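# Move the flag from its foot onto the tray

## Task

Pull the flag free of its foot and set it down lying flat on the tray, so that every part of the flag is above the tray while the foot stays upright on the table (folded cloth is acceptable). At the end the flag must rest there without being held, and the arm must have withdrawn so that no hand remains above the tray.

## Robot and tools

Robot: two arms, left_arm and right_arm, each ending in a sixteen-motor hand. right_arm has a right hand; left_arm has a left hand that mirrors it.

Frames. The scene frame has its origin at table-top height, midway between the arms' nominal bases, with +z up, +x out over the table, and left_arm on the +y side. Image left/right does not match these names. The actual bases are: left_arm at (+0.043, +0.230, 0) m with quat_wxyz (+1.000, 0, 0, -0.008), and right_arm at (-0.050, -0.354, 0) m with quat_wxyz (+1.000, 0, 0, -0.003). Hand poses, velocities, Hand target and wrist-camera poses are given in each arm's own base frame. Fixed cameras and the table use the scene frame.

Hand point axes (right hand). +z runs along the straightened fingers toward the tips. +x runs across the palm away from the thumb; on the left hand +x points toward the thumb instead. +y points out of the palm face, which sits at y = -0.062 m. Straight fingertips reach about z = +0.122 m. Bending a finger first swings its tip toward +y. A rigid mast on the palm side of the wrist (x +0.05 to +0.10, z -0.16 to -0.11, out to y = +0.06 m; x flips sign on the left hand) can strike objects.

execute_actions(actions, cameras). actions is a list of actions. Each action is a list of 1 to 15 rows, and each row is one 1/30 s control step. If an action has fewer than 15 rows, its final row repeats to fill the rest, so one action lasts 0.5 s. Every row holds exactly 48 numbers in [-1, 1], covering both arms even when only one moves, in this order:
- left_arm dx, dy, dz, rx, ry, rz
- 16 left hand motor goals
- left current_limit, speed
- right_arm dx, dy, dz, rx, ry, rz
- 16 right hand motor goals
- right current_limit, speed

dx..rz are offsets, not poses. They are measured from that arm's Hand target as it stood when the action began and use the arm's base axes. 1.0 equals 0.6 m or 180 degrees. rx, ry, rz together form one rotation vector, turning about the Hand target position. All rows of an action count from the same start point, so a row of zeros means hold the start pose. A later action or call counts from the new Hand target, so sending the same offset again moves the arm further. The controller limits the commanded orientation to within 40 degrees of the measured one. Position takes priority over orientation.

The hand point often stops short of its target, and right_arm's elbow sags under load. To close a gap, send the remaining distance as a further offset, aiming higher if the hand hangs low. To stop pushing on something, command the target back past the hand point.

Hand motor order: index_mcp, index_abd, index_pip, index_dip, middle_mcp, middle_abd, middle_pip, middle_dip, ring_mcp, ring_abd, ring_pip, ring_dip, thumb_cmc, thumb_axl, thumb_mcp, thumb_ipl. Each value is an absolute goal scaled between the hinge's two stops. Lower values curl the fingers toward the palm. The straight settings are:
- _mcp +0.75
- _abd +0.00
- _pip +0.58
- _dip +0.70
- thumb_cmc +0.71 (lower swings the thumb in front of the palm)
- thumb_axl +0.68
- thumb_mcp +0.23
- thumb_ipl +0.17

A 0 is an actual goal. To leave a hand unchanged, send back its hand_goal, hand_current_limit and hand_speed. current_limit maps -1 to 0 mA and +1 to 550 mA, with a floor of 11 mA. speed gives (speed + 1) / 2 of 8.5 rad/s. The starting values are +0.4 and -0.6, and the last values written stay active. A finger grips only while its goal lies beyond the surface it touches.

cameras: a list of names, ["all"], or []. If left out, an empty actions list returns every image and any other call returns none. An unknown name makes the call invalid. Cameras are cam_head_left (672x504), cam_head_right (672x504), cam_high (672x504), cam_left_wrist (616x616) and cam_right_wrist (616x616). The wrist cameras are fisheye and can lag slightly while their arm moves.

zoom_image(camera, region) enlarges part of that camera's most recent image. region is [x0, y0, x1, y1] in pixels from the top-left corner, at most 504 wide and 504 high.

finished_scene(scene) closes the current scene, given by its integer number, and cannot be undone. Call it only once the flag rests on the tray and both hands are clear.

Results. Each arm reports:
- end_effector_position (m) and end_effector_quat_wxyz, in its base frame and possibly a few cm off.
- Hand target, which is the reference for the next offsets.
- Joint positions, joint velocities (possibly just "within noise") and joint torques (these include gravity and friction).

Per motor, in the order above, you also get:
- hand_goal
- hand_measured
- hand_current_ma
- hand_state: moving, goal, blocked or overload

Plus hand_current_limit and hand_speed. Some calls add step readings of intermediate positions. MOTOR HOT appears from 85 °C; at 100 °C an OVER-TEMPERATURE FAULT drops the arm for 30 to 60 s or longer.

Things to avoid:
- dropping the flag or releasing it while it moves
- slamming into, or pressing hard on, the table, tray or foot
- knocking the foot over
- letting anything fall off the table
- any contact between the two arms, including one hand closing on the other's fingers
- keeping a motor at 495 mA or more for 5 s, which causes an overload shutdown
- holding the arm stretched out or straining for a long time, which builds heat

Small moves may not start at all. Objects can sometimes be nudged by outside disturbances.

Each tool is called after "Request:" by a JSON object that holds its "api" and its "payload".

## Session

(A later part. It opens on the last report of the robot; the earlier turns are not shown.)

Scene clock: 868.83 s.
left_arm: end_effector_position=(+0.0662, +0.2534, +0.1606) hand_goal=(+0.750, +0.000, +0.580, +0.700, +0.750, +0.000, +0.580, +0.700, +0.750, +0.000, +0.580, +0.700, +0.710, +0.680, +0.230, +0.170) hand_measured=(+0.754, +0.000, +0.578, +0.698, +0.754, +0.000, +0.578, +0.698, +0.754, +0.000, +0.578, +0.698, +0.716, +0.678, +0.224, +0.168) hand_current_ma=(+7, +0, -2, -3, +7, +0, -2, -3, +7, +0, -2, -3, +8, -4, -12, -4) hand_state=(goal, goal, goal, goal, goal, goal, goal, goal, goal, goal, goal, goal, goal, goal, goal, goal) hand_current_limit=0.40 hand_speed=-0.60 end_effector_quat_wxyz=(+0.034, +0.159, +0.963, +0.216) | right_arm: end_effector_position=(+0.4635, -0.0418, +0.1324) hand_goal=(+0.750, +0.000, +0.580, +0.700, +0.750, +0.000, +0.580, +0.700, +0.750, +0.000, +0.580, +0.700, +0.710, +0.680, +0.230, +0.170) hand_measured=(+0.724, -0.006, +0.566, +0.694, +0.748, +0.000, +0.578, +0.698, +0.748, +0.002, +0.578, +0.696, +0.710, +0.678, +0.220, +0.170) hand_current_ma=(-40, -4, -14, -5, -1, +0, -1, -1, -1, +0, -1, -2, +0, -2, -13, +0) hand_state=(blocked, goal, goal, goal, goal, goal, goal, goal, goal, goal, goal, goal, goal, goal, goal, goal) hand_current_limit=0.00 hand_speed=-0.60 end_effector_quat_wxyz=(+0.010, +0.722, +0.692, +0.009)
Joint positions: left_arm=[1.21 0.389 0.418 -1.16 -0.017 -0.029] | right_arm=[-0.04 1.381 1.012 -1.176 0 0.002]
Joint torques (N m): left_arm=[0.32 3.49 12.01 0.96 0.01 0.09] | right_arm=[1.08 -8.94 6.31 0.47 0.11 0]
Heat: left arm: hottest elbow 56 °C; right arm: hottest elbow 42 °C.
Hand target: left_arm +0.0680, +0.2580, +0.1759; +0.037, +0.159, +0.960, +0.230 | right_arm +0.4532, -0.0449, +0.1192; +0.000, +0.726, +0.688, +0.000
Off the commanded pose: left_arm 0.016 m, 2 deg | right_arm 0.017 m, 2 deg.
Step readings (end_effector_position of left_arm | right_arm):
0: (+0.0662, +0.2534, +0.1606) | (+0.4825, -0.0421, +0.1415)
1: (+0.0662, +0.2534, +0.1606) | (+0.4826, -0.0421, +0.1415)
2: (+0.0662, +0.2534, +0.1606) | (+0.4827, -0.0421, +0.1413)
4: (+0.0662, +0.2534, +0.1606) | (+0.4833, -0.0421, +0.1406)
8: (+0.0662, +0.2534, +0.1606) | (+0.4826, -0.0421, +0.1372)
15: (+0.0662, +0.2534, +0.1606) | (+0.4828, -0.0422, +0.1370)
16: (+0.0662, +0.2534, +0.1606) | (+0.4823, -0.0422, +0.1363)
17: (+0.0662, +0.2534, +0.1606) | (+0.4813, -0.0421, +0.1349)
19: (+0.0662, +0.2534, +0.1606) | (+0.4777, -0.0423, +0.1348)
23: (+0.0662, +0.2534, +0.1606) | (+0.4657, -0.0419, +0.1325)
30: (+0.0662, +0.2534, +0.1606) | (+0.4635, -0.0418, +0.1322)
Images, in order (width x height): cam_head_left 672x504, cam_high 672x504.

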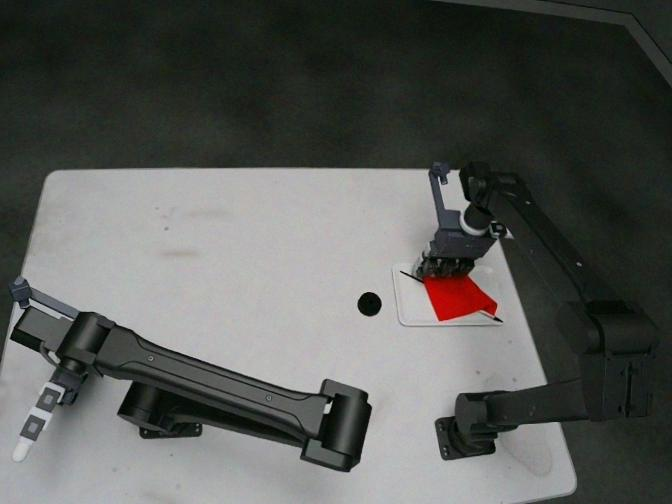

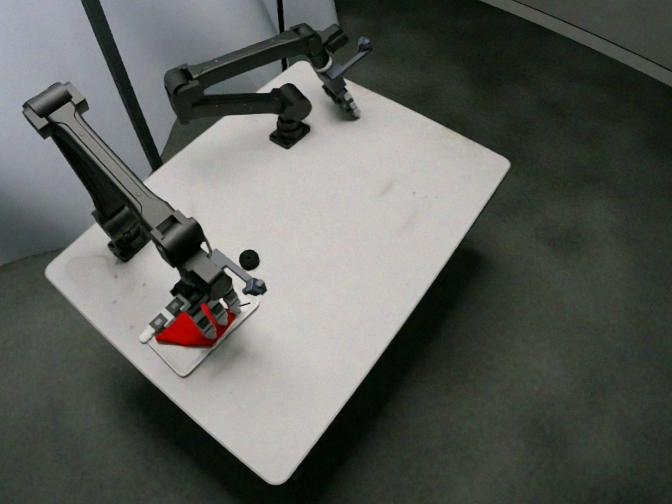

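Request:
{"api": "execute_actions", "payload": {"actions": [[[0,0,0,0,0,0,0.75,0,0.58,0.7,0.75,0,0.58,0.7,0.75,0,0.58,0.7,0.71,0.68,0.23,0.17,0.4,-0.6,0.02,0,0.07,0,0,0,0.75,0,0.58,0.7,0.75,0,0.58,0.7,0.75,0,0.58,0.7,0.71,0.68,0.23,0.17,0.0,-0.6]],[[0,0,0,0,0,0,0.75,0,0.58,0.7,0.75,0,0.58,0.7,0.75,0,0.58,0.7,0.71,0.68,0.23,0.17,0.4,-0.6,0,0,0.12,0,0,0,0.75,0,0.58,0.7,0.75,0,0.58,0.7,0.75,0,0.58,0.7,0.71,0.68,0.23,0.17,0.0,-0.6]],[[0,0,0,0,0,0,0.75,0,0.58,0.7,0.75,0,0.58,0.7,0.75,0,0.58,0.7,0.71,0.68,0.23,0.17,0.4,-0.6,-0.13,0.05,0.06,0,0,0,0.75,0,0.58,0.7,0.75,0,0.58,0.7,0.75,0,0.58,0.7,0.71,0.68,0.23,0.17,0.0,-0.6]],[[0,0,0,0,0,0,0.75,0,0.58,0.7,0.75,0,0.58,0.7,0.75,0,0.58,0.7,0.71,0.68,0.23,0.17,0.4,-0.6,-0.13,0.1,0,0,0,0,0.75,0,0.58,0.7,0.75,0,0.58,0.7,0.75,0,0.58,0.7,0.71,0.68,0.23,0.17,0.0,-0.6]],[[0,0,0,0,0,0,0.75,0,0.58,0.7,0.75,0,0.58,0.7,0.75,0,0.58,0.7,0.71,0.68,0.23,0.17,0.4,-0.6,-0.1,0.1,0,0,0,0,0.75,0,0.58,0.7,0.75,0,0.58,0.7,0.75,0,0.58,0.7,0.71,0.68,0.23,0.17,0.0,-0.6]]], "cameras": ["cam_head_left","cam_high","cam_head_right"]}}

Request:
{"api": "zoom_image", "payload": {"camera": "cam_head_left", "region": [370, 220, 530, 350]}}

Request:
{"api": "zoom_image", "payload": {"camera": "cam_high", "region": [110, 240, 290, 400]}}

Scene clock: 878.60 s.
left_arm: end_effector_position=(+0.0662, +0.2534, +0.1606) hand_goal=(+0.750, +0.000, +0.580, +0.700, +0.750, +0.000, +0.580, +0.700, +0.750, +0.000, +0.580, +0.700, +0.710, +0.680, +0.230, +0.170) hand_measured=(+0.754, +0.000, +0.578, +0.698, +0.754, +0.000, +0.578, +0.698, +0.754, +0.000, +0.578, +0.698, +0.716, +0.678, +0.224, +0.168) hand_current_ma=(+7, +0, -2, -3, +7, +0, -2, -3, +7, +0, -2, -3, +8, -4, -12, -4) hand_state=(goal, goal, goal, goal, goal, goal, goal, goal, goal, goal, goal, goal, goal, goal, goal, goal) hand_current_limit=0.40 hand_speed=-0.60 end_effector_quat_wxyz=(+0.034, +0.159, +0.963, +0.216) | right_arm: end_effector_position=(+0.2530, +0.1059, +0.2736) hand_goal=(+0.750, +0.000, +0.580, +0.700, +0.750, +0.000, +0.580, +0.700, +0.750, +0.000, +0.580, +0.700, +0.710, +0.680, +0.230, +0.170) hand_measured=(+0.748, +0.000, +0.578, +0.698, +0.748, +0.000, +0.578, +0.698, +0.748, +0.002, +0.578, +0.698, +0.710, +0.678, +0.222, +0.170) hand_current_ma=(-1, +0, -1, -1, -1, +0, -1, -1, -1, +0, -1, -2, +0, -2, -11, +0) hand_state=(goal, goal, goal, goal, goal, goal, goal, goal, goal, goal, goal, goal, goal, goal, goal, goal) hand_current_limit=0.00 hand_speed=-0.60 end_effector_quat_wxyz=(-0.001, +0.724, +0.689, +0.010)
Joint positions: left_arm=[1.21 0.389 0.418 -1.16 -0.017 -0.029] | right_arm=[0.664 0.878 1.022 -1.695 -0.005 0.713]
Joint torques (N m): left_arm=[0.44 3.49 12.03 0.98 0.01 0.09] | right_arm=[2.32 -1.49 8.51 -0.08 0.26 0.04]
Heat: left arm: hottest elbow 56 °C; right arm: hottest elbow 41 °C.
Hand target: left_arm +0.0680, +0.2580, +0.1759; +0.037, +0.159, +0.960, +0.230 | right_arm +0.2491, +0.1051, +0.2692; -0.001, +0.726, +0.688, +0.000
Off the commanded pose: left_arm 0.016 m, 2 deg | right_arm 0.006 m, 1 deg.
joint sent to its limit (right arm) — joint 4 (wrist pitch), lower limit. The joint targets still meet the commanded pose.
Step readings (end_effector_position of left_arm | right_arm):
0: (+0.0662, +0.2534, +0.1606) | (+0.4635, -0.0418, +0.1324)
1: (+0.0662, +0.2534, +0.1606) | (+0.4634, -0.0418, +0.1324)
2: (+0.0662, +0.2534, +0.1606) | (+0.4620, -0.0417, +0.1320)
4: (+0.0662, +0.2534, +0.1606) | (+0.4570, -0.0415, +0.1314)
8: (+0.0662, +0.2534, +0.1606) | (+0.4464, -0.0411, +0.1301)
15: (+0.0662, +0.2534, +0.1606) | (+0.4482, -0.0412, +0.1359)
16: (+0.0662, +0.2534, +0.1606) | (+0.4484, -0.0412, +0.1370)
17: (+0.0662, +0.2534, +0.1606) | (+0.4472, -0.0411, +0.1393)
19: (+0.0662, +0.2534, +0.1606) | (+0.4441, -0.0410, +0.1492)
23: (+0.0662, +0.2534, +0.1606) | (+0.4489, -0.0412, +0.1860)
30: (+0.0662, +0.2534, +0.1606) | (+0.4546, -0.0414, +0.2198)
31: (+0.0662, +0.2534, +0.1606) | (+0.4537, -0.0415, +0.2196)
32: (+0.0662, +0.2534, +0.1606) | (+0.4508, -0.0410, +0.2199)
34: (+0.0662, +0.2534, +0.1606) | (+0.4400, -0.0377, +0.2243)
38: (+0.0662, +0.2534, +0.1606) | (+0.4123, -0.0249, +0.2514)
45: (+0.0662, +0.2534, +0.1606) | (+0.3894, -0.0169, +0.2828)
46: (+0.0662, +0.2534, +0.1606) | (+0.3886, -0.0165, +0.2819)
47: (+0.0662, +0.2534, +0.1606) | (+0.3858, -0.0138, +0.2785)
49: (+0.0662, +0.2534, +0.1606) | (+0.3723, -0.0006, +0.2690)
53: (+0.0662, +0.2534, +0.1606) | (+0.3348, +0.0342, +0.2603)
60: (+0.0662, +0.2534, +0.1606) | (+0.3149, +0.0457, +0.2769)
61: (+0.0662, +0.2534, +0.1606) | (+0.3141, +0.0465, +0.2766)
62: (+0.0662, +0.2534, +0.1606) | (+0.3120, +0.0494, +0.2756)
64: (+0.0662, +0.2534, +0.1606) | (+0.3006, +0.0664, +0.2710)
68: (+0.0662, +0.2534, +0.1606) | (+0.2715, +0.1003, +0.2678)
75: (+0.0662, +0.2534, +0.1606) | (+0.2556, +0.1092, +0.2733)
Images, in order (width x height): cam_head_left 672x504, cam_head_right 672x504, cam_high 672x504.

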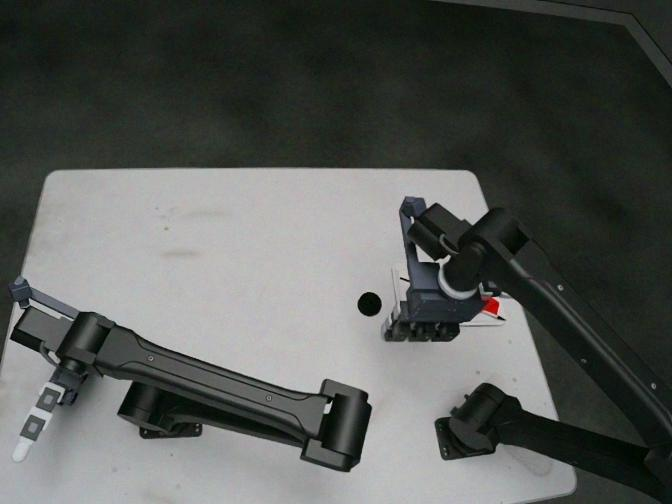

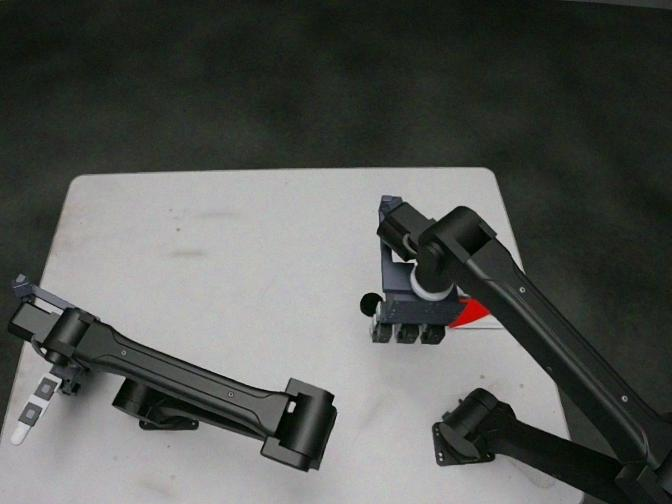

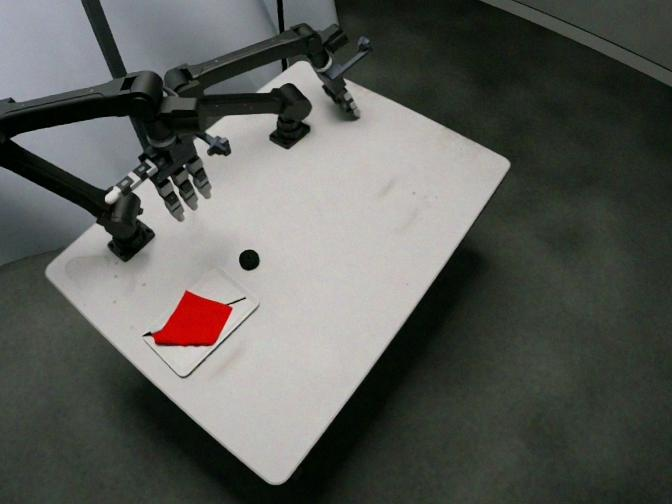

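Scaled by 3.150 from the camera's 672x504 image, which has a finer 960x720 frame.

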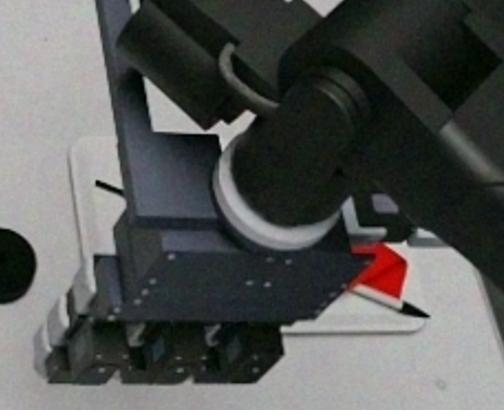

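Scaled by 2.800 from the camera's 672x504 image, which has a finer 960x720 frame.

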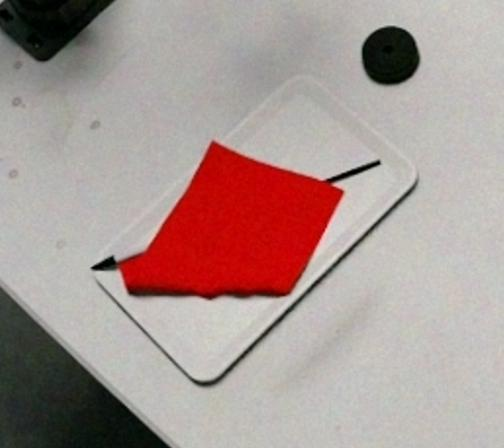

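Request:
{"api": "execute_actions", "payload": {"actions": [[[0,0,0,0,0,0,0.75,0,0.58,0.7,0.75,0,0.58,0.7,0.75,0,0.58,0.7,0.71,0.68,0.23,0.17,0.4,-0.6,0,-0.13,0,0,0,0,0.75,0,0.58,0.7,0.75,0,0.58,0.7,0.75,0,0.58,0.7,0.71,0.68,0.23,0.17,0.0,-0.6]],[[0,0,0,0,0,0,0.75,0,0.58,0.7,0.75,0,0.58,0.7,0.75,0,0.58,0.7,0.71,0.68,0.23,0.17,0.4,-0.6,0,-0.14,0,0,0,0,0.75,0,0.58,0.7,0.75,0,0.58,0.7,0.75,0,0.58,0.7,0.71,0.68,0.23,0.17,0.0,-0.6]],[[0,0,0,0,0,0,0.75,0,0.58,0.7,0.75,0,0.58,0.7,0.75,0,0.58,0.7,0.71,0.68,0.23,0.17,0.4,-0.6,0,-0.14,0,0,0,-0.08,0.75,0,0.58,0.7,0.75,0,0.58,0.7,0.75,0,0.58,0.7,0.71,0.68,0.23,0.17,0.0,-0.6]],[[0,0,0,0,0,0,0.75,0,0.58,0.7,0.75,0,0.58,0.7,0.75,0,0.58,0.7,0.71,0.68,0.23,0.17,0.4,-0.6,0,-0.1,0,0,0,-0.08,0.75,0,0.58,0.7,0.75,0,0.58,0.7,0.75,0,0.58,0.7,0.71,0.68,0.23,0.17,0.0,-0.6]]], "cameras": ["cam_head_left","cam_high","cam_head_right"]}}

Request:
{"api": "zoom_image", "payload": {"camera": "cam_head_left", "region": [370, 220, 530, 350]}}

Request:
{"api": "zoom_image", "payload": {"camera": "cam_high", "region": [110, 240, 290, 400]}}

Scene clock: 892.50 s.
left_arm: end_effector_position=(+0.0662, +0.2534, +0.1606) hand_goal=(+0.750, +0.000, +0.580, +0.700, +0.750, +0.000, +0.580, +0.700, +0.750, +0.000, +0.580, +0.700, +0.710, +0.680, +0.230, +0.170) hand_measured=(+0.754, +0.000, +0.578, +0.698, +0.754, +0.000, +0.578, +0.698, +0.754, +0.000, +0.578, +0.698, +0.716, +0.678, +0.224, +0.168) hand_current_ma=(+7, +0, -2, -3, +7, +0, -2, -3, +7, +0, -2, -3, +8, -4, -12, -4) hand_state=(goal, goal, goal, goal, goal, goal, goal, goal, goal, goal, goal, goal, goal, goal, goal, goal) hand_current_limit=0.40 hand_speed=-0.60 end_effector_quat_wxyz=(+0.034, +0.159, +0.963, +0.216) | right_arm: end_effector_position=(+0.2387, -0.1890, +0.2457) hand_goal=(+0.750, +0.000, +0.580, +0.700, +0.750, +0.000, +0.580, +0.700, +0.750, +0.000, +0.580, +0.700, +0.710, +0.680, +0.230, +0.170) hand_measured=(+0.748, +0.000, +0.578, +0.698, +0.748, +0.000, +0.578, +0.698, +0.750, +0.000, +0.578, +0.698, +0.710, +0.678, +0.222, +0.170) hand_current_ma=(-1, +0, -1, -1, -1, +0, -1, -1, +0, +0, -1, -2, +0, -2, -11, +0) hand_state=(goal, goal, goal, goal, goal, goal, goal, goal, goal, goal, goal, goal, goal, goal, goal, goal) hand_current_limit=0.00 hand_speed=-0.60 end_effector_quat_wxyz=(-0.024, +0.869, +0.494, -0.012)
Joint positions: left_arm=[1.21 0.389 0.418 -1.16 -0.017 -0.029] | right_arm=[-0.615 0.929 0.989 -1.684 0.001 -0.079]
Joint torques (N m): left_arm=[0.32 3.43 12.01 0.95 0.01 0.09] | right_arm=[0.91 -1.85 14.04 0.42 0.04 0.04]
Heat: left arm: hottest elbow 56 °C; right arm: hottest elbow 41 °C.
Hand target: left_arm +0.0680, +0.2580, +0.1759; +0.037, +0.159, +0.960, +0.230 | right_arm +0.2491, -0.2009, +0.2692; -0.001, +0.874, +0.486, +0.000
Off the commanded pose: left_arm 0.016 m, 2 deg | right_arm 0.028 m, 3 deg.
Step readings (end_effector_position of left_arm | right_arm):
0: (+0.0662, +0.2534, +0.1606) | (+0.2530, +0.1059, +0.2736)
1: (+0.0662, +0.2534, +0.1606) | (+0.2531, +0.1054, +0.2734)
2: (+0.0662, +0.2534, +0.1606) | (+0.2533, +0.1026, +0.2725)
4: (+0.0662, +0.2534, +0.1606) | (+0.2545, +0.0839, +0.2684)
8: (+0.0662, +0.2534, +0.1606) | (+0.2499, +0.0422, +0.2677)
15: (+0.0662, +0.2534, +0.1606) | (+0.2495, +0.0272, +0.2767)
16: (+0.0662, +0.2534, +0.1606) | (+0.2501, +0.0262, +0.2764)
17: (+0.0662, +0.2534, +0.1606) | (+0.2509, +0.0224, +0.2752)
19: (+0.0662, +0.2534, +0.1606) | (+0.2509, -0.0018, +0.2718)
23: (+0.0662, +0.2534, +0.1606) | (+0.2443, -0.0459, +0.2708)
30: (+0.0662, +0.2534, +0.1606) | (+0.2446, -0.0601, +0.2696)
31: (+0.0662, +0.2534, +0.1606) | (+0.2450, -0.0610, +0.2691)
32: (+0.0662, +0.2534, +0.1606) | (+0.2450, -0.0646, +0.2677)
34: (+0.0662, +0.2534, +0.1606) | (+0.2408, -0.0862, +0.2643)
38: (+0.0662, +0.2534, +0.1606) | (+0.2317, -0.1261, +0.2514)
45: (+0.0662, +0.2534, +0.1606) | (+0.2377, -0.1356, +0.2402)
46: (+0.0662, +0.2534, +0.1606) | (+0.2380, -0.1363, +0.2414)
47: (+0.0662, +0.2534, +0.1606) | (+0.2380, -0.1385, +0.2428)
49: (+0.0662, +0.2534, +0.1606) | (+0.2360, -0.1517, +0.2469)
53: (+0.0662, +0.2534, +0.1606) | (+0.2354, -0.1800, +0.2500)
60: (+0.0662, +0.2534, +0.1606) | (+0.2382, -0.1881, +0.2437)
Images, in order (width x height): cam_head_left 672x504, cam_head_right 672x504, cam_high 672x504.

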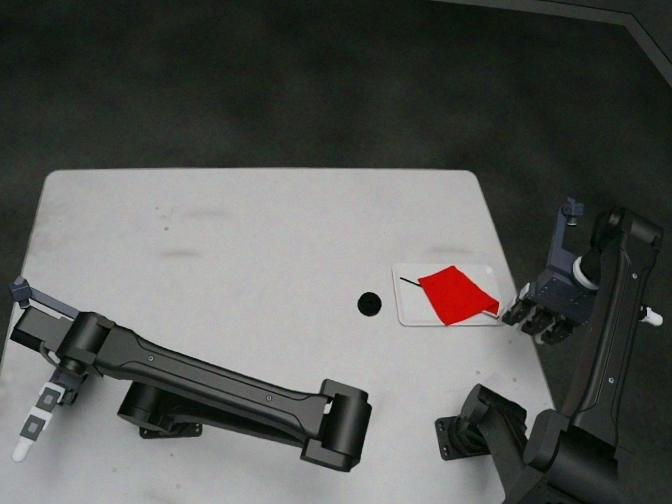

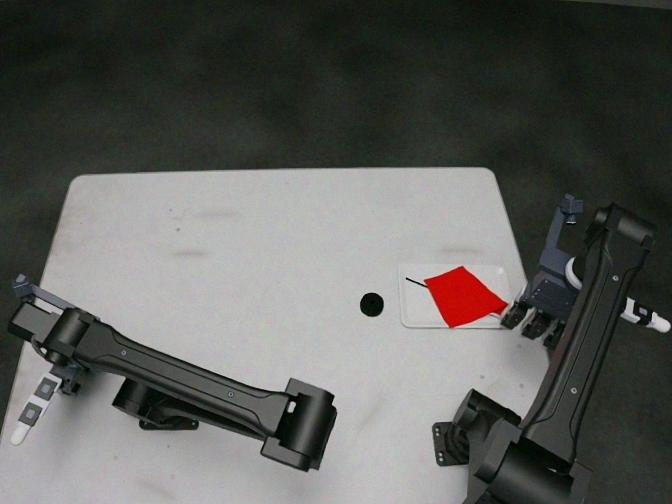

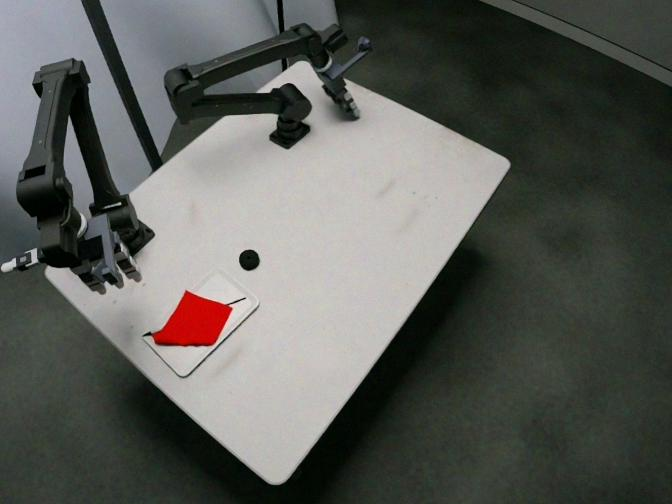

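Scaled by 3.150 from the camera's 672x504 image, which has a finer 960x720 frame.

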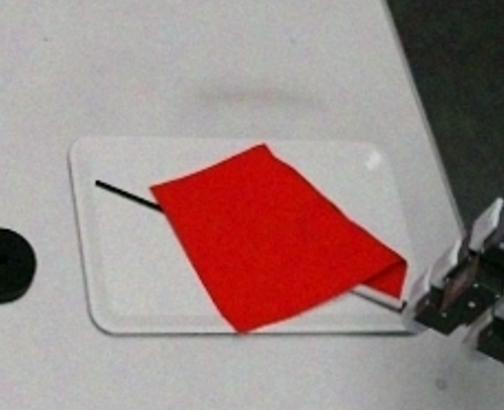

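Scaled by 2.800 from the camera's 672x504 image, which has a finer 960x720 frame.

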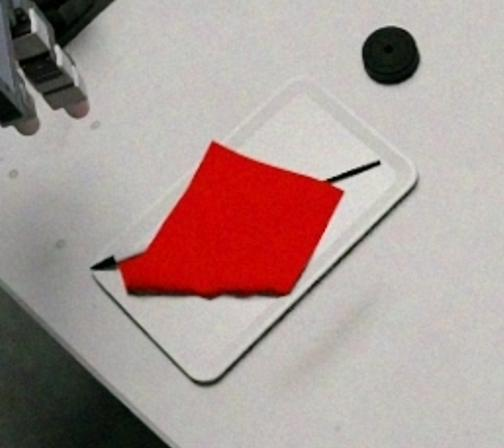

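Request:
{"api": "execute_actions", "payload": {"actions": [[[0,0,0,0,0,0,0.75,0,0.58,0.7,0.75,0,0.58,0.7,0.75,0,0.58,0.7,0.71,0.68,0.23,0.17,0.4,-0.6,0.05,-0.15,-0.03,0,0,0,0.75,0,0.58,0.7,0.75,0,0.58,0.7,0.75,0,0.58,0.7,0.71,0.68,0.23,0.17,0.0,-0.6]],[[0,0,0,0,0,0,0.75,0,0.58,0.7,0.75,0,0.58,0.7,0.75,0,0.58,0.7,0.71,0.68,0.23,0.17,0.4,-0.6,0,0,-0.1,0,0,0,0.75,0,0.58,0.7,0.75,0,0.58,0.7,0.75,0,0.58,0.7,0.71,0.68,0.23,0.17,0.0,-0.6]],[[0,0,0,0,0,0,0.75,0,0.58,0.7,0.75,0,0.58,0.7,0.75,0,0.58,0.7,0.71,0.68,0.23,0.17,0.4,-0.6,0,0,-0.09,0,0,0,0.75,0,0.58,0.7,0.75,0,0.58,0.7,0.75,0,0.58,0.7,0.71,0.68,0.23,0.17,0.0,-0.6]]], "cameras": ["cam_head_left","cam_high","cam_head_right"]}}

Request:
{"api": "zoom_image", "payload": {"camera": "cam_head_left", "region": [400, 240, 560, 370]}}

Request:
{"api": "zoom_image", "payload": {"camera": "cam_high", "region": [80, 250, 240, 400]}}

Scene clock: 904.33 s.
left_arm: end_effector_position=(+0.0662, +0.2534, +0.1606) hand_goal=(+0.750, +0.000, +0.580, +0.700, +0.750, +0.000, +0.580, +0.700, +0.750, +0.000, +0.580, +0.700, +0.710, +0.680, +0.230, +0.170) hand_measured=(+0.754, +0.000, +0.578, +0.698, +0.754, +0.000, +0.578, +0.698, +0.754, +0.000, +0.578, +0.698, +0.716, +0.678, +0.224, +0.168) hand_current_ma=(+7, +0, -2, -3, +7, +0, -2, -3, +7, +0, -2, -3, +8, -4, -12, -4) hand_state=(goal, goal, goal, goal, goal, goal, goal, goal, goal, goal, goal, goal, goal, goal, goal, goal) hand_current_limit=0.40 hand_speed=-0.60 end_effector_quat_wxyz=(+0.034, +0.159, +0.963, +0.216) | right_arm: end_effector_position=(+0.2791, -0.2911, +0.1446) hand_goal=(+0.750, +0.000, +0.580, +0.700, +0.750, +0.000, +0.580, +0.700, +0.750, +0.000, +0.580, +0.700, +0.710, +0.680, +0.230, +0.170) hand_measured=(+0.748, +0.000, +0.578, +0.698, +0.748, +0.000, +0.578, +0.698, +0.750, +0.000, +0.578, +0.698, +0.710, +0.678, +0.222, +0.170) hand_current_ma=(-1, +0, -1, -1, +0, +0, -1, -1, +0, +0, -1, -2, +0, -2, -11, +0) hand_state=(goal, goal, goal, goal, goal, goal, goal, goal, goal, goal, goal, goal, goal, goal, goal, goal) hand_current_limit=0.00 hand_speed=-0.60 end_effector_quat_wxyz=(+0.004, +0.876, +0.483, +0.000)
Joint positions: left_arm=[1.21 0.389 0.418 -1.16 -0.017 -0.029] | right_arm=[-0.799 1.204 0.893 -1.251 0.002 -0.235]
Joint torques (N m): left_arm=[0.32 3.49 12 0.98 0.01 0.09] | right_arm=[1.38 -5.48 8.13 0.76 0.02 -0.14]
Heat: left arm: hottest elbow 56 °C; right arm: hottest elbow 44 °C.
Hand target: left_arm +0.0680, +0.2580, +0.1759; +0.037, +0.159, +0.960, +0.230 | right_arm +0.2790, -0.2910, +0.1373; +0.000, +0.874, +0.486, +0.000
Off the commanded pose: left_arm 0.016 m, 2 deg | right_arm 0.007 m, 1 deg.
Step readings (end_effector_position of left_arm | right_arm):
0: (+0.0662, +0.2534, +0.1606) | (+0.2386, -0.1891, +0.2457)
1: (+0.0662, +0.2534, +0.1606) | (+0.2387, -0.1899, +0.2459)
2: (+0.0662, +0.2534, +0.1606) | (+0.2392, -0.1935, +0.2458)
4: (+0.0662, +0.2534, +0.1606) | (+0.2412, -0.2147, +0.2467)
8: (+0.0662, +0.2534, +0.1606) | (+0.2495, -0.2640, +0.2398)
15: (+0.0662, +0.2534, +0.1606) | (+0.2630, -0.2774, +0.2211)
16: (+0.0662, +0.2534, +0.1606) | (+0.2635, -0.2773, +0.2212)
17: (+0.0662, +0.2534, +0.1606) | (+0.2655, -0.2789, +0.2219)
19: (+0.0662, +0.2534, +0.1606) | (+0.2729, -0.2860, +0.2231)
23: (+0.0662, +0.2534, +0.1606) | (+0.2784, -0.2910, +0.2130)
30: (+0.0662, +0.2534, +0.1606) | (+0.2782, -0.2903, +0.2020)
31: (+0.0662, +0.2534, +0.1606) | (+0.2784, -0.2905, +0.2015)
32: (+0.0662, +0.2534, +0.1606) | (+0.2792, -0.2913, +0.1990)
34: (+0.0662, +0.2534, +0.1606) | (+0.2806, -0.2927, +0.1885)
38: (+0.0662, +0.2534, +0.1606) | (+0.2753, -0.2872, +0.1565)
45: (+0.0662, +0.2534, +0.1606) | (+0.2784, -0.2904, +0.1443)
Images, in order (width x height): cam_head_left 672x504, cam_head_right 672x504, cam_high 672x504.

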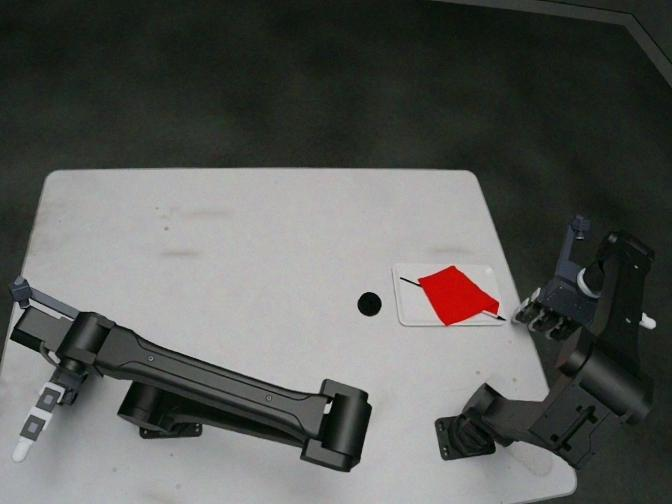

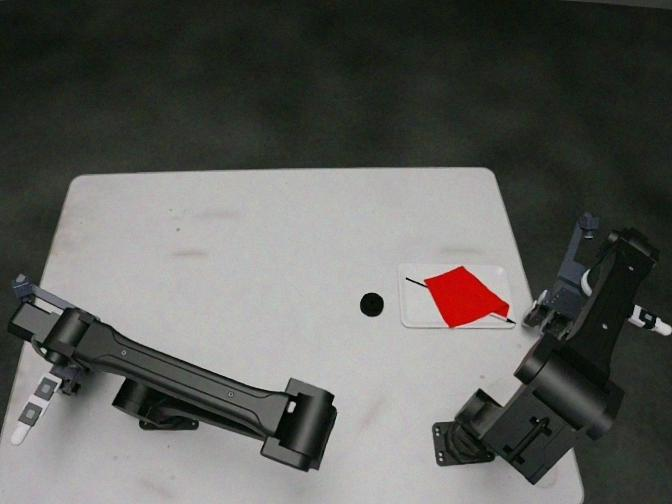

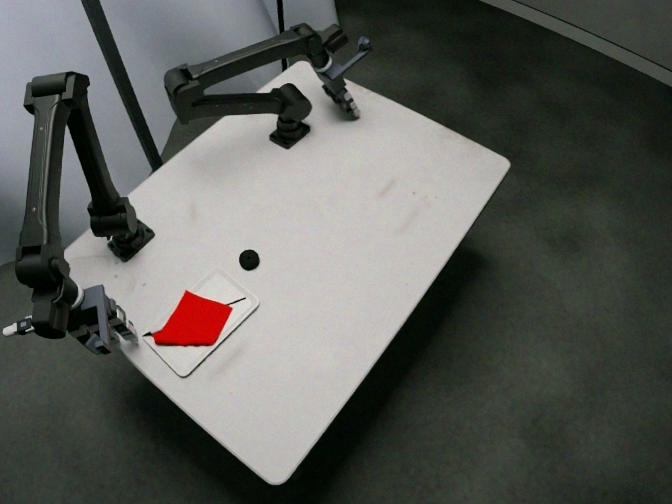

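Scaled by 3.150 from the camera's 672x504 image, which has a finer 960x720 frame.

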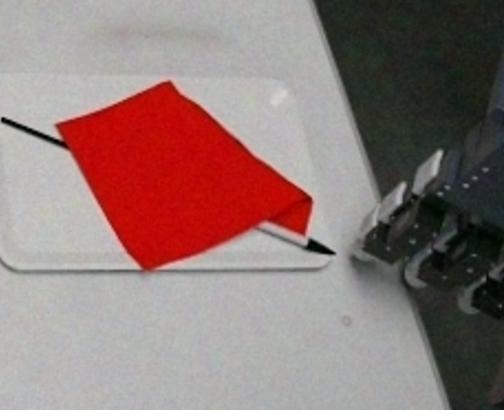

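Scaled by 3.150 from the camera's 672x504 image, which has a finer 960x720 frame.

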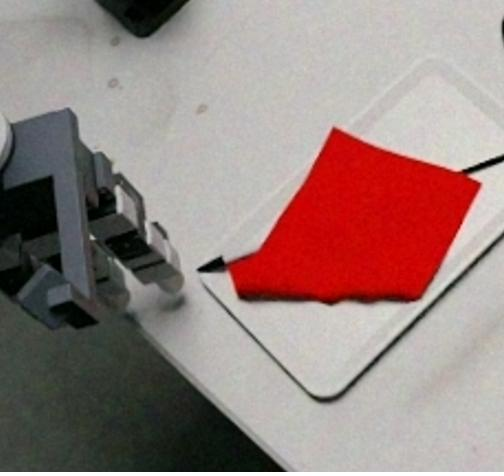

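Request:
{"api": "execute_actions", "payload": {"actions": [[[0,0,0,0,0,0,0.75,0,0.58,0.7,0.75,0,0.58,0.7,0.75,0,0.58,0.7,0.71,0.68,0.23,0.17,0.4,-0.6,0,0,-0.016,0,0,0,0.75,0,0.58,0.7,0.75,0,0.58,0.7,0.75,0,0.58,0.7,0.71,0.68,0.23,0.17,0.2,-0.6]],[[0,0,0,0,0,0,0.75,0,0.58,0.7,0.75,0,0.58,0.7,0.75,0,0.58,0.7,0.71,0.68,0.23,0.17,0.4,-0.6,0.012,0.022,0,0,0,0,0.75,0,0.58,0.7,0.75,0,0.58,0.7,0.75,0,0.58,0.7,0.71,0.68,0.23,0.17,0.2,-0.6]],[[0,0,0,0,0,0,0.75,0,0.58,0.7,0.75,0,0.58,0.7,0.75,0,0.58,0.7,0.71,0.68,0.23,0.17,0.4,-0.6,0.01,0.022,0,0,0,0,0.75,0,0.58,0.7,0.75,0,0.58,0.7,0.75,0,0.58,0.7,0.71,0.68,0.23,0.17,0.2,-0.6]]], "cameras": ["cam_head_left","cam_high"]}}

Request:
{"api": "zoom_image", "payload": {"camera": "cam_head_left", "region": [400, 240, 560, 370]}}

Request:
{"api": "zoom_image", "payload": {"camera": "cam_high", "region": [80, 250, 240, 400]}}

Scene clock: 911.53 s.
left_arm: end_effector_position=(+0.0662, +0.2534, +0.1606) hand_goal=(+0.750, +0.000, +0.580, +0.700, +0.750, +0.000, +0.580, +0.700, +0.750, +0.000, +0.580, +0.700, +0.710, +0.680, +0.230, +0.170) hand_measured=(+0.754, +0.000, +0.578, +0.698, +0.754, +0.000, +0.578, +0.698, +0.754, +0.000, +0.578, +0.698, +0.716, +0.678, +0.224, +0.168) hand_current_ma=(+7, +0, -2, -3, +7, +0, -2, -3, +7, +0, -2, -3, +8, -4, -12, -4) hand_state=(goal, goal, goal, goal, goal, goal, goal, goal, goal, goal, goal, goal, goal, goal, goal, goal) hand_current_limit=0.40 hand_speed=-0.60 end_effector_quat_wxyz=(+0.034, +0.159, +0.963, +0.216) | right_arm: end_effector_position=(+0.2938, -0.2718, +0.1344) hand_goal=(+0.750, +0.000, +0.580, +0.700, +0.750, +0.000, +0.580, +0.700, +0.750, +0.000, +0.580, +0.700, +0.710, +0.680, +0.230, +0.170) hand_measured=(+0.748, +0.000, +0.578, +0.698, +0.748, +0.000, +0.578, +0.698, +0.750, +0.016, +0.580, +0.698, +0.710, +0.678, +0.222, +0.170) hand_current_ma=(-1, +0, -1, -1, +0, +0, -1, -1, +0, +17, +0, -1, +0, -2, -11, +0) hand_state=(goal, goal, goal, goal, goal, goal, goal, goal, goal, goal, goal, goal, goal, goal, goal, goal) hand_current_limit=0.20 hand_speed=-0.60 end_effector_quat_wxyz=(+0.004, +0.874, +0.485, +0.000)
Joint positions: left_arm=[1.21 0.389 0.418 -1.16 -0.017 -0.029] | right_arm=[-0.723 1.207 0.867 -1.223 0.003 -0.166]
Joint torques (N m): left_arm=[0.32 3.49 12.01 0.95 0.01 0.1] | right_arm=[2.49 -6.59 6.99 0.61 -0.01 0.04]
Heat: left arm: hottest elbow 56 °C; right arm: hottest elbow 43 °C.
Hand target: left_arm +0.0680, +0.2580, +0.1759; +0.037, +0.159, +0.960, +0.230 | right_arm +0.2923, -0.2646, +0.1276; -0.001, +0.874, +0.486, +0.000
Off the commanded pose: left_arm 0.016 m, 2 deg | right_arm 0.010 m, 1 deg.
Step readings (end_effector_position of left_arm | right_arm):
0: (+0.0662, +0.2534, +0.1606) | (+0.2791, -0.2911, +0.1446)
1: (+0.0662, +0.2534, +0.1606) | (+0.2792, -0.2912, +0.1447)
2: (+0.0662, +0.2534, +0.1606) | (+0.2796, -0.2916, +0.1449)
4: (+0.0662, +0.2534, +0.1606) | (+0.2805, -0.2926, +0.1445)
8: (+0.0662, +0.2534, +0.1606) | (+0.2805, -0.2925, +0.1419)
15: (+0.0662, +0.2534, +0.1606) | (+0.2805, -0.2925, +0.1404)
16: (+0.0662, +0.2534, +0.1606) | (+0.2805, -0.2926, +0.1404)
17: (+0.0662, +0.2534, +0.1606) | (+0.2807, -0.2924, +0.1404)
19: (+0.0662, +0.2534, +0.1606) | (+0.2818, -0.2905, +0.1396)
23: (+0.0662, +0.2534, +0.1606) | (+0.2852, -0.2838, +0.1366)
30: (+0.0662, +0.2534, +0.1606) | (+0.2869, -0.2814, +0.1361)
31: (+0.0662, +0.2534, +0.1606) | (+0.2869, -0.2814, +0.1361)
32: (+0.0662, +0.2534, +0.1606) | (+0.2876, -0.2805, +0.1359)
34: (+0.0662, +0.2534, +0.1606) | (+0.2889, -0.2780, +0.1351)
38: (+0.0662, +0.2534, +0.1606) | (+0.2932, -0.2725, +0.1344)
45: (+0.0662, +0.2534, +0.1606) | (+0.2940, -0.2716, +0.1344)
Images, in order (width x height): cam_head_left 672x504, cam_high 672x504.

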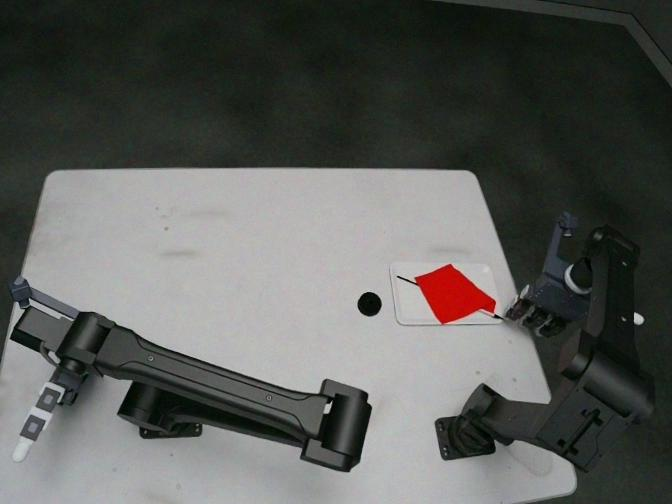

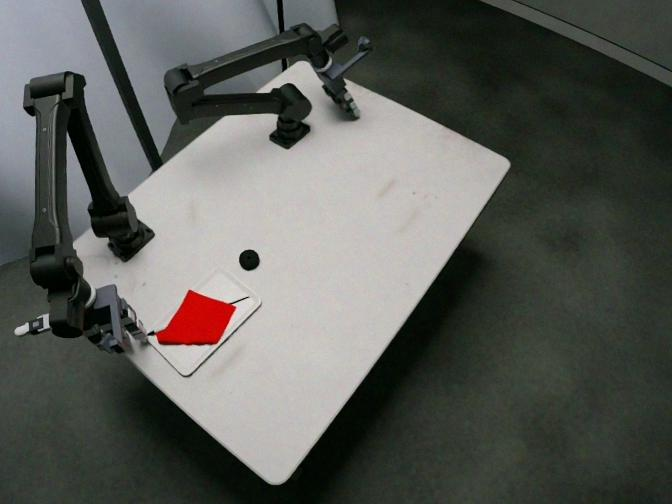

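Scaled by 3.150 from the camera's 672x504 image, which has a finer 960x720 frame.

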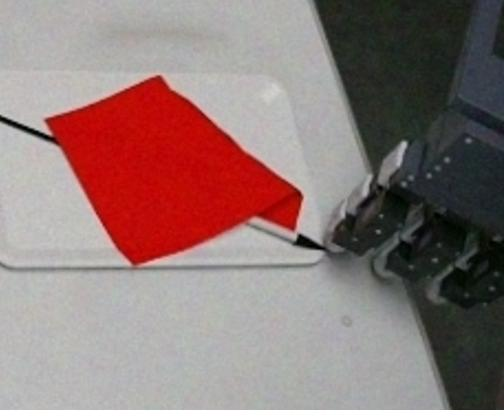

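Scaled by 3.150 from the camera's 672x504 image, which has a finer 960x720 frame.

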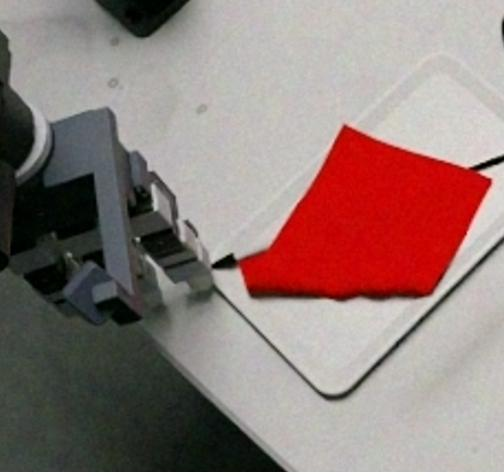

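Request:
{"api": "execute_actions", "payload": {"actions": [[[0,0,0,0,0,0,0.75,0,0.58,0.7,0.75,0,0.58,0.7,0.75,0,0.58,0.7,0.71,0.68,0.23,0.17,0.4,-0.6,-0.01,-0.016,0.022,0,0,0,0.75,0,0.58,0.7,0.75,0,0.58,0.7,0.75,0,0.58,0.7,0.71,0.68,0.23,0.17,0.2,-0.6]],[[0,0,0,0,0,0,0.75,0,0.58,0.7,0.75,0,0.58,0.7,0.75,0,0.58,0.7,0.71,0.68,0.23,0.17,0.4,-0.6,0.018,0.033,0,0,0,0,0.75,0,0.58,0.7,0.75,0,0.58,0.7,0.75,0,0.58,0.7,0.71,0.68,0.23,0.17,0.2,-0.6]]], "cameras": ["cam_head_left","cam_high"]}}

Request:
{"api": "zoom_image", "payload": {"camera": "cam_head_left", "region": [400, 240, 560, 370]}}

Request:
{"api": "zoom_image", "payload": {"camera": "cam_high", "region": [80, 250, 240, 400]}}

Scene clock: 919.33 s.
left_arm: end_effector_position=(+0.0662, +0.2534, +0.1606) hand_goal=(+0.750, +0.000, +0.580, +0.700, +0.750, +0.000, +0.580, +0.700, +0.750, +0.000, +0.580, +0.700, +0.710, +0.680, +0.230, +0.170) hand_measured=(+0.754, +0.000, +0.578, +0.698, +0.754, +0.000, +0.578, +0.698, +0.754, +0.000, +0.578, +0.698, +0.716, +0.678, +0.224, +0.168) hand_current_ma=(+7, +0, -2, -3, +7, +0, -2, -3, +7, +0, -2, -3, +8, -4, -12, -4) hand_state=(goal, goal, goal, goal, goal, goal, goal, goal, goal, goal, goal, goal, goal, goal, goal, goal) hand_current_limit=0.40 hand_speed=-0.60 end_effector_quat_wxyz=(+0.034, +0.159, +0.963, +0.216) | right_arm: end_effector_position=(+0.2977, -0.2574, +0.1376) hand_goal=(+0.750, +0.000, +0.580, +0.700, +0.750, +0.000, +0.580, +0.700, +0.750, +0.000, +0.580, +0.700, +0.710, +0.680, +0.230, +0.170) hand_measured=(+0.748, +0.000, +0.578, +0.698, +0.748, +0.000, +0.578, +0.698, +0.746, +0.004, +0.576, +0.698, +0.710, +0.678, +0.222, +0.170) hand_current_ma=(-1, +0, -1, -1, +0, +0, -1, -1, -3, +2, -2, -1, +0, -2, -11, +0) hand_state=(goal, goal, goal, goal, goal, goal, goal, goal, goal, goal, goal, goal, goal, goal, goal, goal) hand_current_limit=0.20 hand_speed=-0.60 end_effector_quat_wxyz=(-0.002, +0.873, +0.487, +0.000)
Joint positions: left_arm=[1.21 0.389 0.418 -1.16 -0.017 -0.029] | right_arm=[-0.683 1.192 0.867 -1.248 -0.001 -0.13]
Joint torques (N m): left_arm=[0.38 3.43 12.01 0.96 0 0.09] | right_arm=[2.2 -6.95 8.76 -0.06 0.14 0.04]
Heat: left arm: hottest elbow 56 °C; right arm: hottest elbow 42 °C.
Hand target: left_arm +0.0680, +0.2580, +0.1759; +0.037, +0.159, +0.960, +0.230 | right_arm +0.2971, -0.2543, +0.1408; -0.001, +0.874, +0.486, +0.000
Off the commanded pose: left_arm 0.016 m, 2 deg | right_arm 0.004 m, 0 deg.
Step readings (end_effector_position of left_arm | right_arm):
0: (+0.0662, +0.2534, +0.1606) | (+0.2937, -0.2718, +0.1344)
1: (+0.0662, +0.2534, +0.1606) | (+0.2937, -0.2718, +0.1344)
2: (+0.0662, +0.2534, +0.1606) | (+0.2937, -0.2718, +0.1345)
4: (+0.0662, +0.2534, +0.1606) | (+0.2929, -0.2715, +0.1344)
8: (+0.0662, +0.2534, +0.1606) | (+0.2890, -0.2720, +0.1338)
15: (+0.0662, +0.2534, +0.1606) | (+0.2870, -0.2718, +0.1332)
16: (+0.0662, +0.2534, +0.1606) | (+0.2870, -0.2718, +0.1332)
17: (+0.0662, +0.2534, +0.1606) | (+0.2871, -0.2716, +0.1333)
19: (+0.0662, +0.2534, +0.1606) | (+0.2888, -0.2694, +0.1340)
23: (+0.0662, +0.2534, +0.1606) | (+0.2954, -0.2611, +0.1367)
30: (+0.0662, +0.2534, +0.1606) | (+0.2981, -0.2571, +0.1376)
Images, in order (width x height): cam_head_left 672x504, cam_high 672x504.

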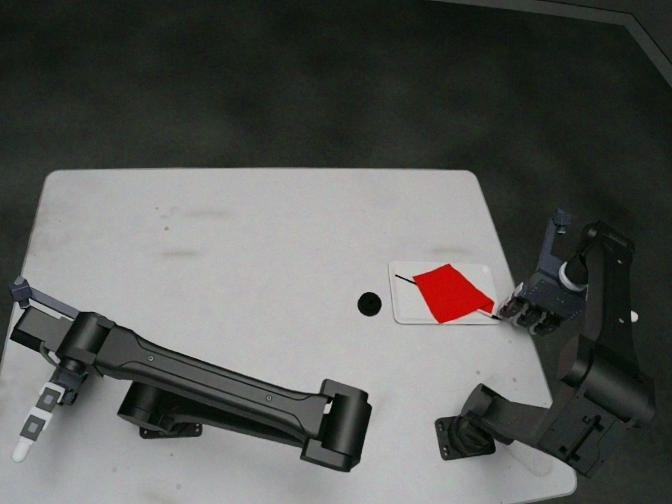

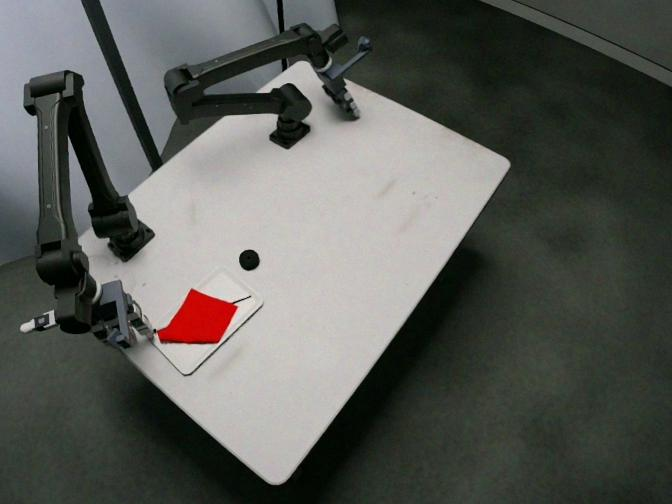

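Scaled by 3.150 from the camera's 672x504 image, which has a finer 960x720 frame.

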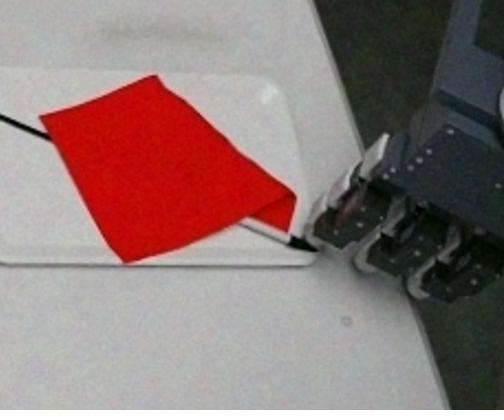

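Scaled by 3.150 from the camera's 672x504 image, which has a finer 960x720 frame.

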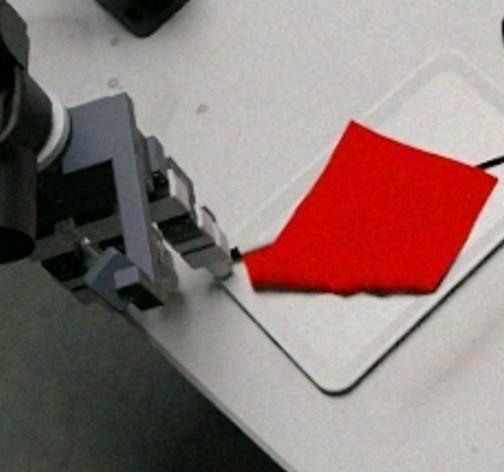

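Request:
{"api": "execute_actions", "payload": {"actions": [[[0,0,0,0,0,0,0.75,0,0.58,0.7,0.75,0,0.58,0.7,0.75,0,0.58,0.7,0.71,0.68,0.23,0.17,0.4,-0.6,0.009,0.016,0,0,0,0,0.75,0,0.58,0.7,0.75,0,0.58,0.7,0.75,0,0.58,0.7,0.71,0.68,0.23,0.17,0.2,-0.6]],[[0,0,0,0,0,0,0.75,0,0.58,0.7,0.75,0,0.58,0.7,0.75,0,0.58,0.7,0.71,0.68,0.23,0.17,0.4,-0.6,-0.04,-0.1,0.03,0,0,0,0.75,0,0.58,0.7,0.75,0,0.58,0.7,0.75,0,0.58,0.7,0.71,0.68,0.23,0.17,0.2,-0.6]],[[0,0,0,0,0,0,0.75,0,0.58,0.7,0.75,0,0.58,0.7,0.75,0,0.58,0.7,0.71,0.68,0.23,0.17,0.4,-0.6,-0.04,-0.1,0.1,0,0,0,0.75,0,0.58,0.7,0.75,0,0.58,0.7,0.75,0,0.58,0.7,0.71,0.68,0.23,0.17,0.2,-0.6]]], "cameras": ["cam_head_left","cam_high"]}}

Request:
{"api": "zoom_image", "payload": {"camera": "cam_head_left", "region": [380, 240, 540, 370]}}

Request:
{"api": "zoom_image", "payload": {"camera": "cam_high", "region": [120, 250, 280, 400]}}

Scene clock: 927.50 s.
left_arm: end_effector_position=(+0.0662, +0.2534, +0.1606) hand_goal=(+0.750, +0.000, +0.580, +0.700, +0.750, +0.000, +0.580, +0.700, +0.750, +0.000, +0.580, +0.700, +0.710, +0.680, +0.230, +0.170) hand_measured=(+0.754, +0.000, +0.578, +0.698, +0.754, +0.000, +0.578, +0.698, +0.754, +0.000, +0.578, +0.698, +0.716, +0.678, +0.224, +0.168) hand_current_ma=(+7, +0, -2, -3, +7, +0, -2, -3, +7, +0, -2, -3, +8, -4, -12, -4) hand_state=(goal, goal, goal, goal, goal, goal, goal, goal, goal, goal, goal, goal, goal, goal, goal, goal) hand_current_limit=0.40 hand_speed=-0.60 end_effector_quat_wxyz=(+0.034, +0.159, +0.963, +0.216) | right_arm: end_effector_position=(+0.2466, -0.3530, +0.2023) hand_goal=(+0.750, +0.000, +0.580, +0.700, +0.750, +0.000, +0.580, +0.700, +0.750, +0.000, +0.580, +0.700, +0.710, +0.680, +0.230, +0.170) hand_measured=(+0.748, +0.000, +0.578, +0.698, +0.748, +0.000, +0.578, +0.698, +0.748, -0.002, +0.576, +0.698, +0.710, +0.678, +0.222, +0.170) hand_current_ma=(-1, +0, -1, -1, +0, +0, -1, -1, -2, -1, -2, -1, +0, -2, -11, +0) hand_state=(goal, goal, goal, goal, goal, goal, goal, goal, goal, goal, goal, goal, goal, goal, goal, goal) hand_current_limit=0.20 hand_speed=-0.60 end_effector_quat_wxyz=(-0.013, +0.876, +0.482, -0.002)
Joint positions: left_arm=[1.21 0.389 0.418 -1.16 -0.017 -0.029] | right_arm=[-0.993 1.266 1.108 -1.438 0.002 -0.428]
Joint torques (N m): left_arm=[0.32 3.49 12.03 0.95 0.01 0.09] | right_arm=[1.38 -6.53 13.53 -0.13 0.02 -0.14]
Heat: left arm: hottest elbow 56 °C; right arm: hottest elbow 42 °C.
Hand target: left_arm +0.0680, +0.2580, +0.1759; +0.037, +0.159, +0.960, +0.230 | right_arm +0.2545, -0.3647, +0.2188; -0.001, +0.874, +0.486, +0.000
Off the commanded pose: left_arm 0.016 m, 2 deg | right_arm 0.022 m, 1 deg.
Step readings (end_effector_position of left_arm | right_arm):
0: (+0.0662, +0.2534, +0.1606) | (+0.2976, -0.2574, +0.1376)
1: (+0.0662, +0.2534, +0.1606) | (+0.2977, -0.2573, +0.1376)
2: (+0.0662, +0.2534, +0.1606) | (+0.2981, -0.2568, +0.1376)
4: (+0.0662, +0.2534, +0.1606) | (+0.2995, -0.2551, +0.1377)
8: (+0.0662, +0.2534, +0.1606) | (+0.3034, -0.2503, +0.1380)
15: (+0.0662, +0.2534, +0.1606) | (+0.3045, -0.2487, +0.1384)
16: (+0.0662, +0.2534, +0.1606) | (+0.3043, -0.2488, +0.1384)
17: (+0.0662, +0.2534, +0.1606) | (+0.3026, -0.2496, +0.1381)
19: (+0.0662, +0.2534, +0.1606) | (+0.2922, -0.2585, +0.1372)
23: (+0.0662, +0.2534, +0.1606) | (+0.2641, -0.2846, +0.1380)
30: (+0.0662, +0.2534, +0.1606) | (+0.2653, -0.2929, +0.1445)
31: (+0.0662, +0.2534, +0.1606) | (+0.2659, -0.2934, +0.1454)
32: (+0.0662, +0.2534, +0.1606) | (+0.2649, -0.2941, +0.1472)
34: (+0.0662, +0.2534, +0.1606) | (+0.2573, -0.3045, +0.1570)
38: (+0.0662, +0.2534, +0.1606) | (+0.2425, -0.3428, +0.1923)
45: (+0.0662, +0.2534, +0.1606) | (+0.2455, -0.3549, +0.2125)
Images, in order (width x height): cam_head_left 672x504, cam_high 672x504.

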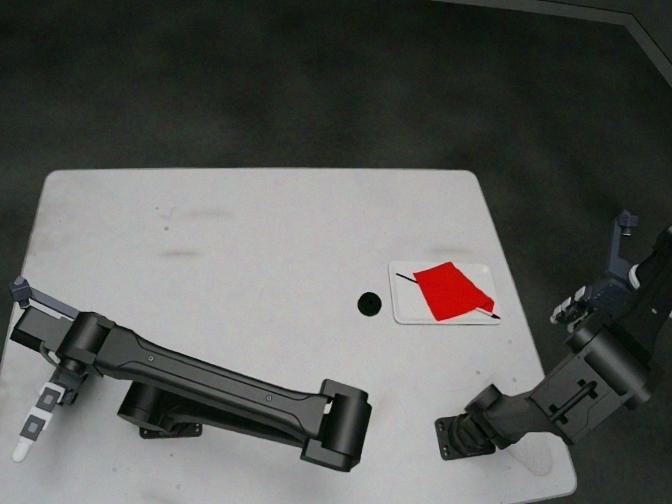

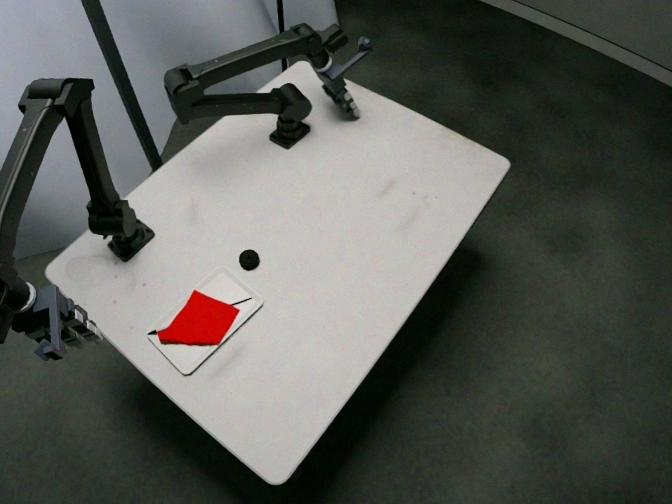

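Scaled by 3.150 from the camera's 672x504 image, which has a finer 960x720 frame.

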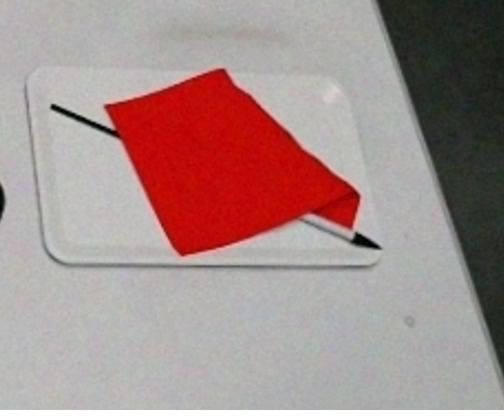

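Scaled by 3.150 from the camera's 672x504 image, which has a finer 960x720 frame.

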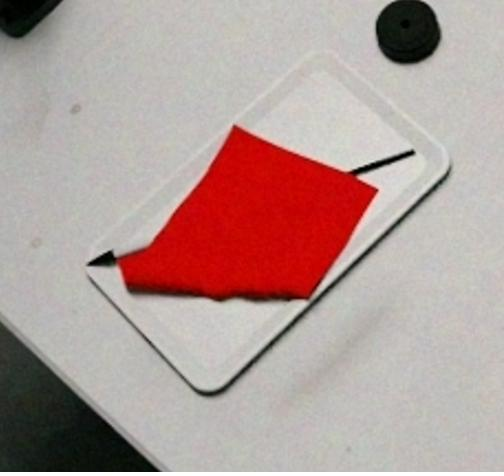

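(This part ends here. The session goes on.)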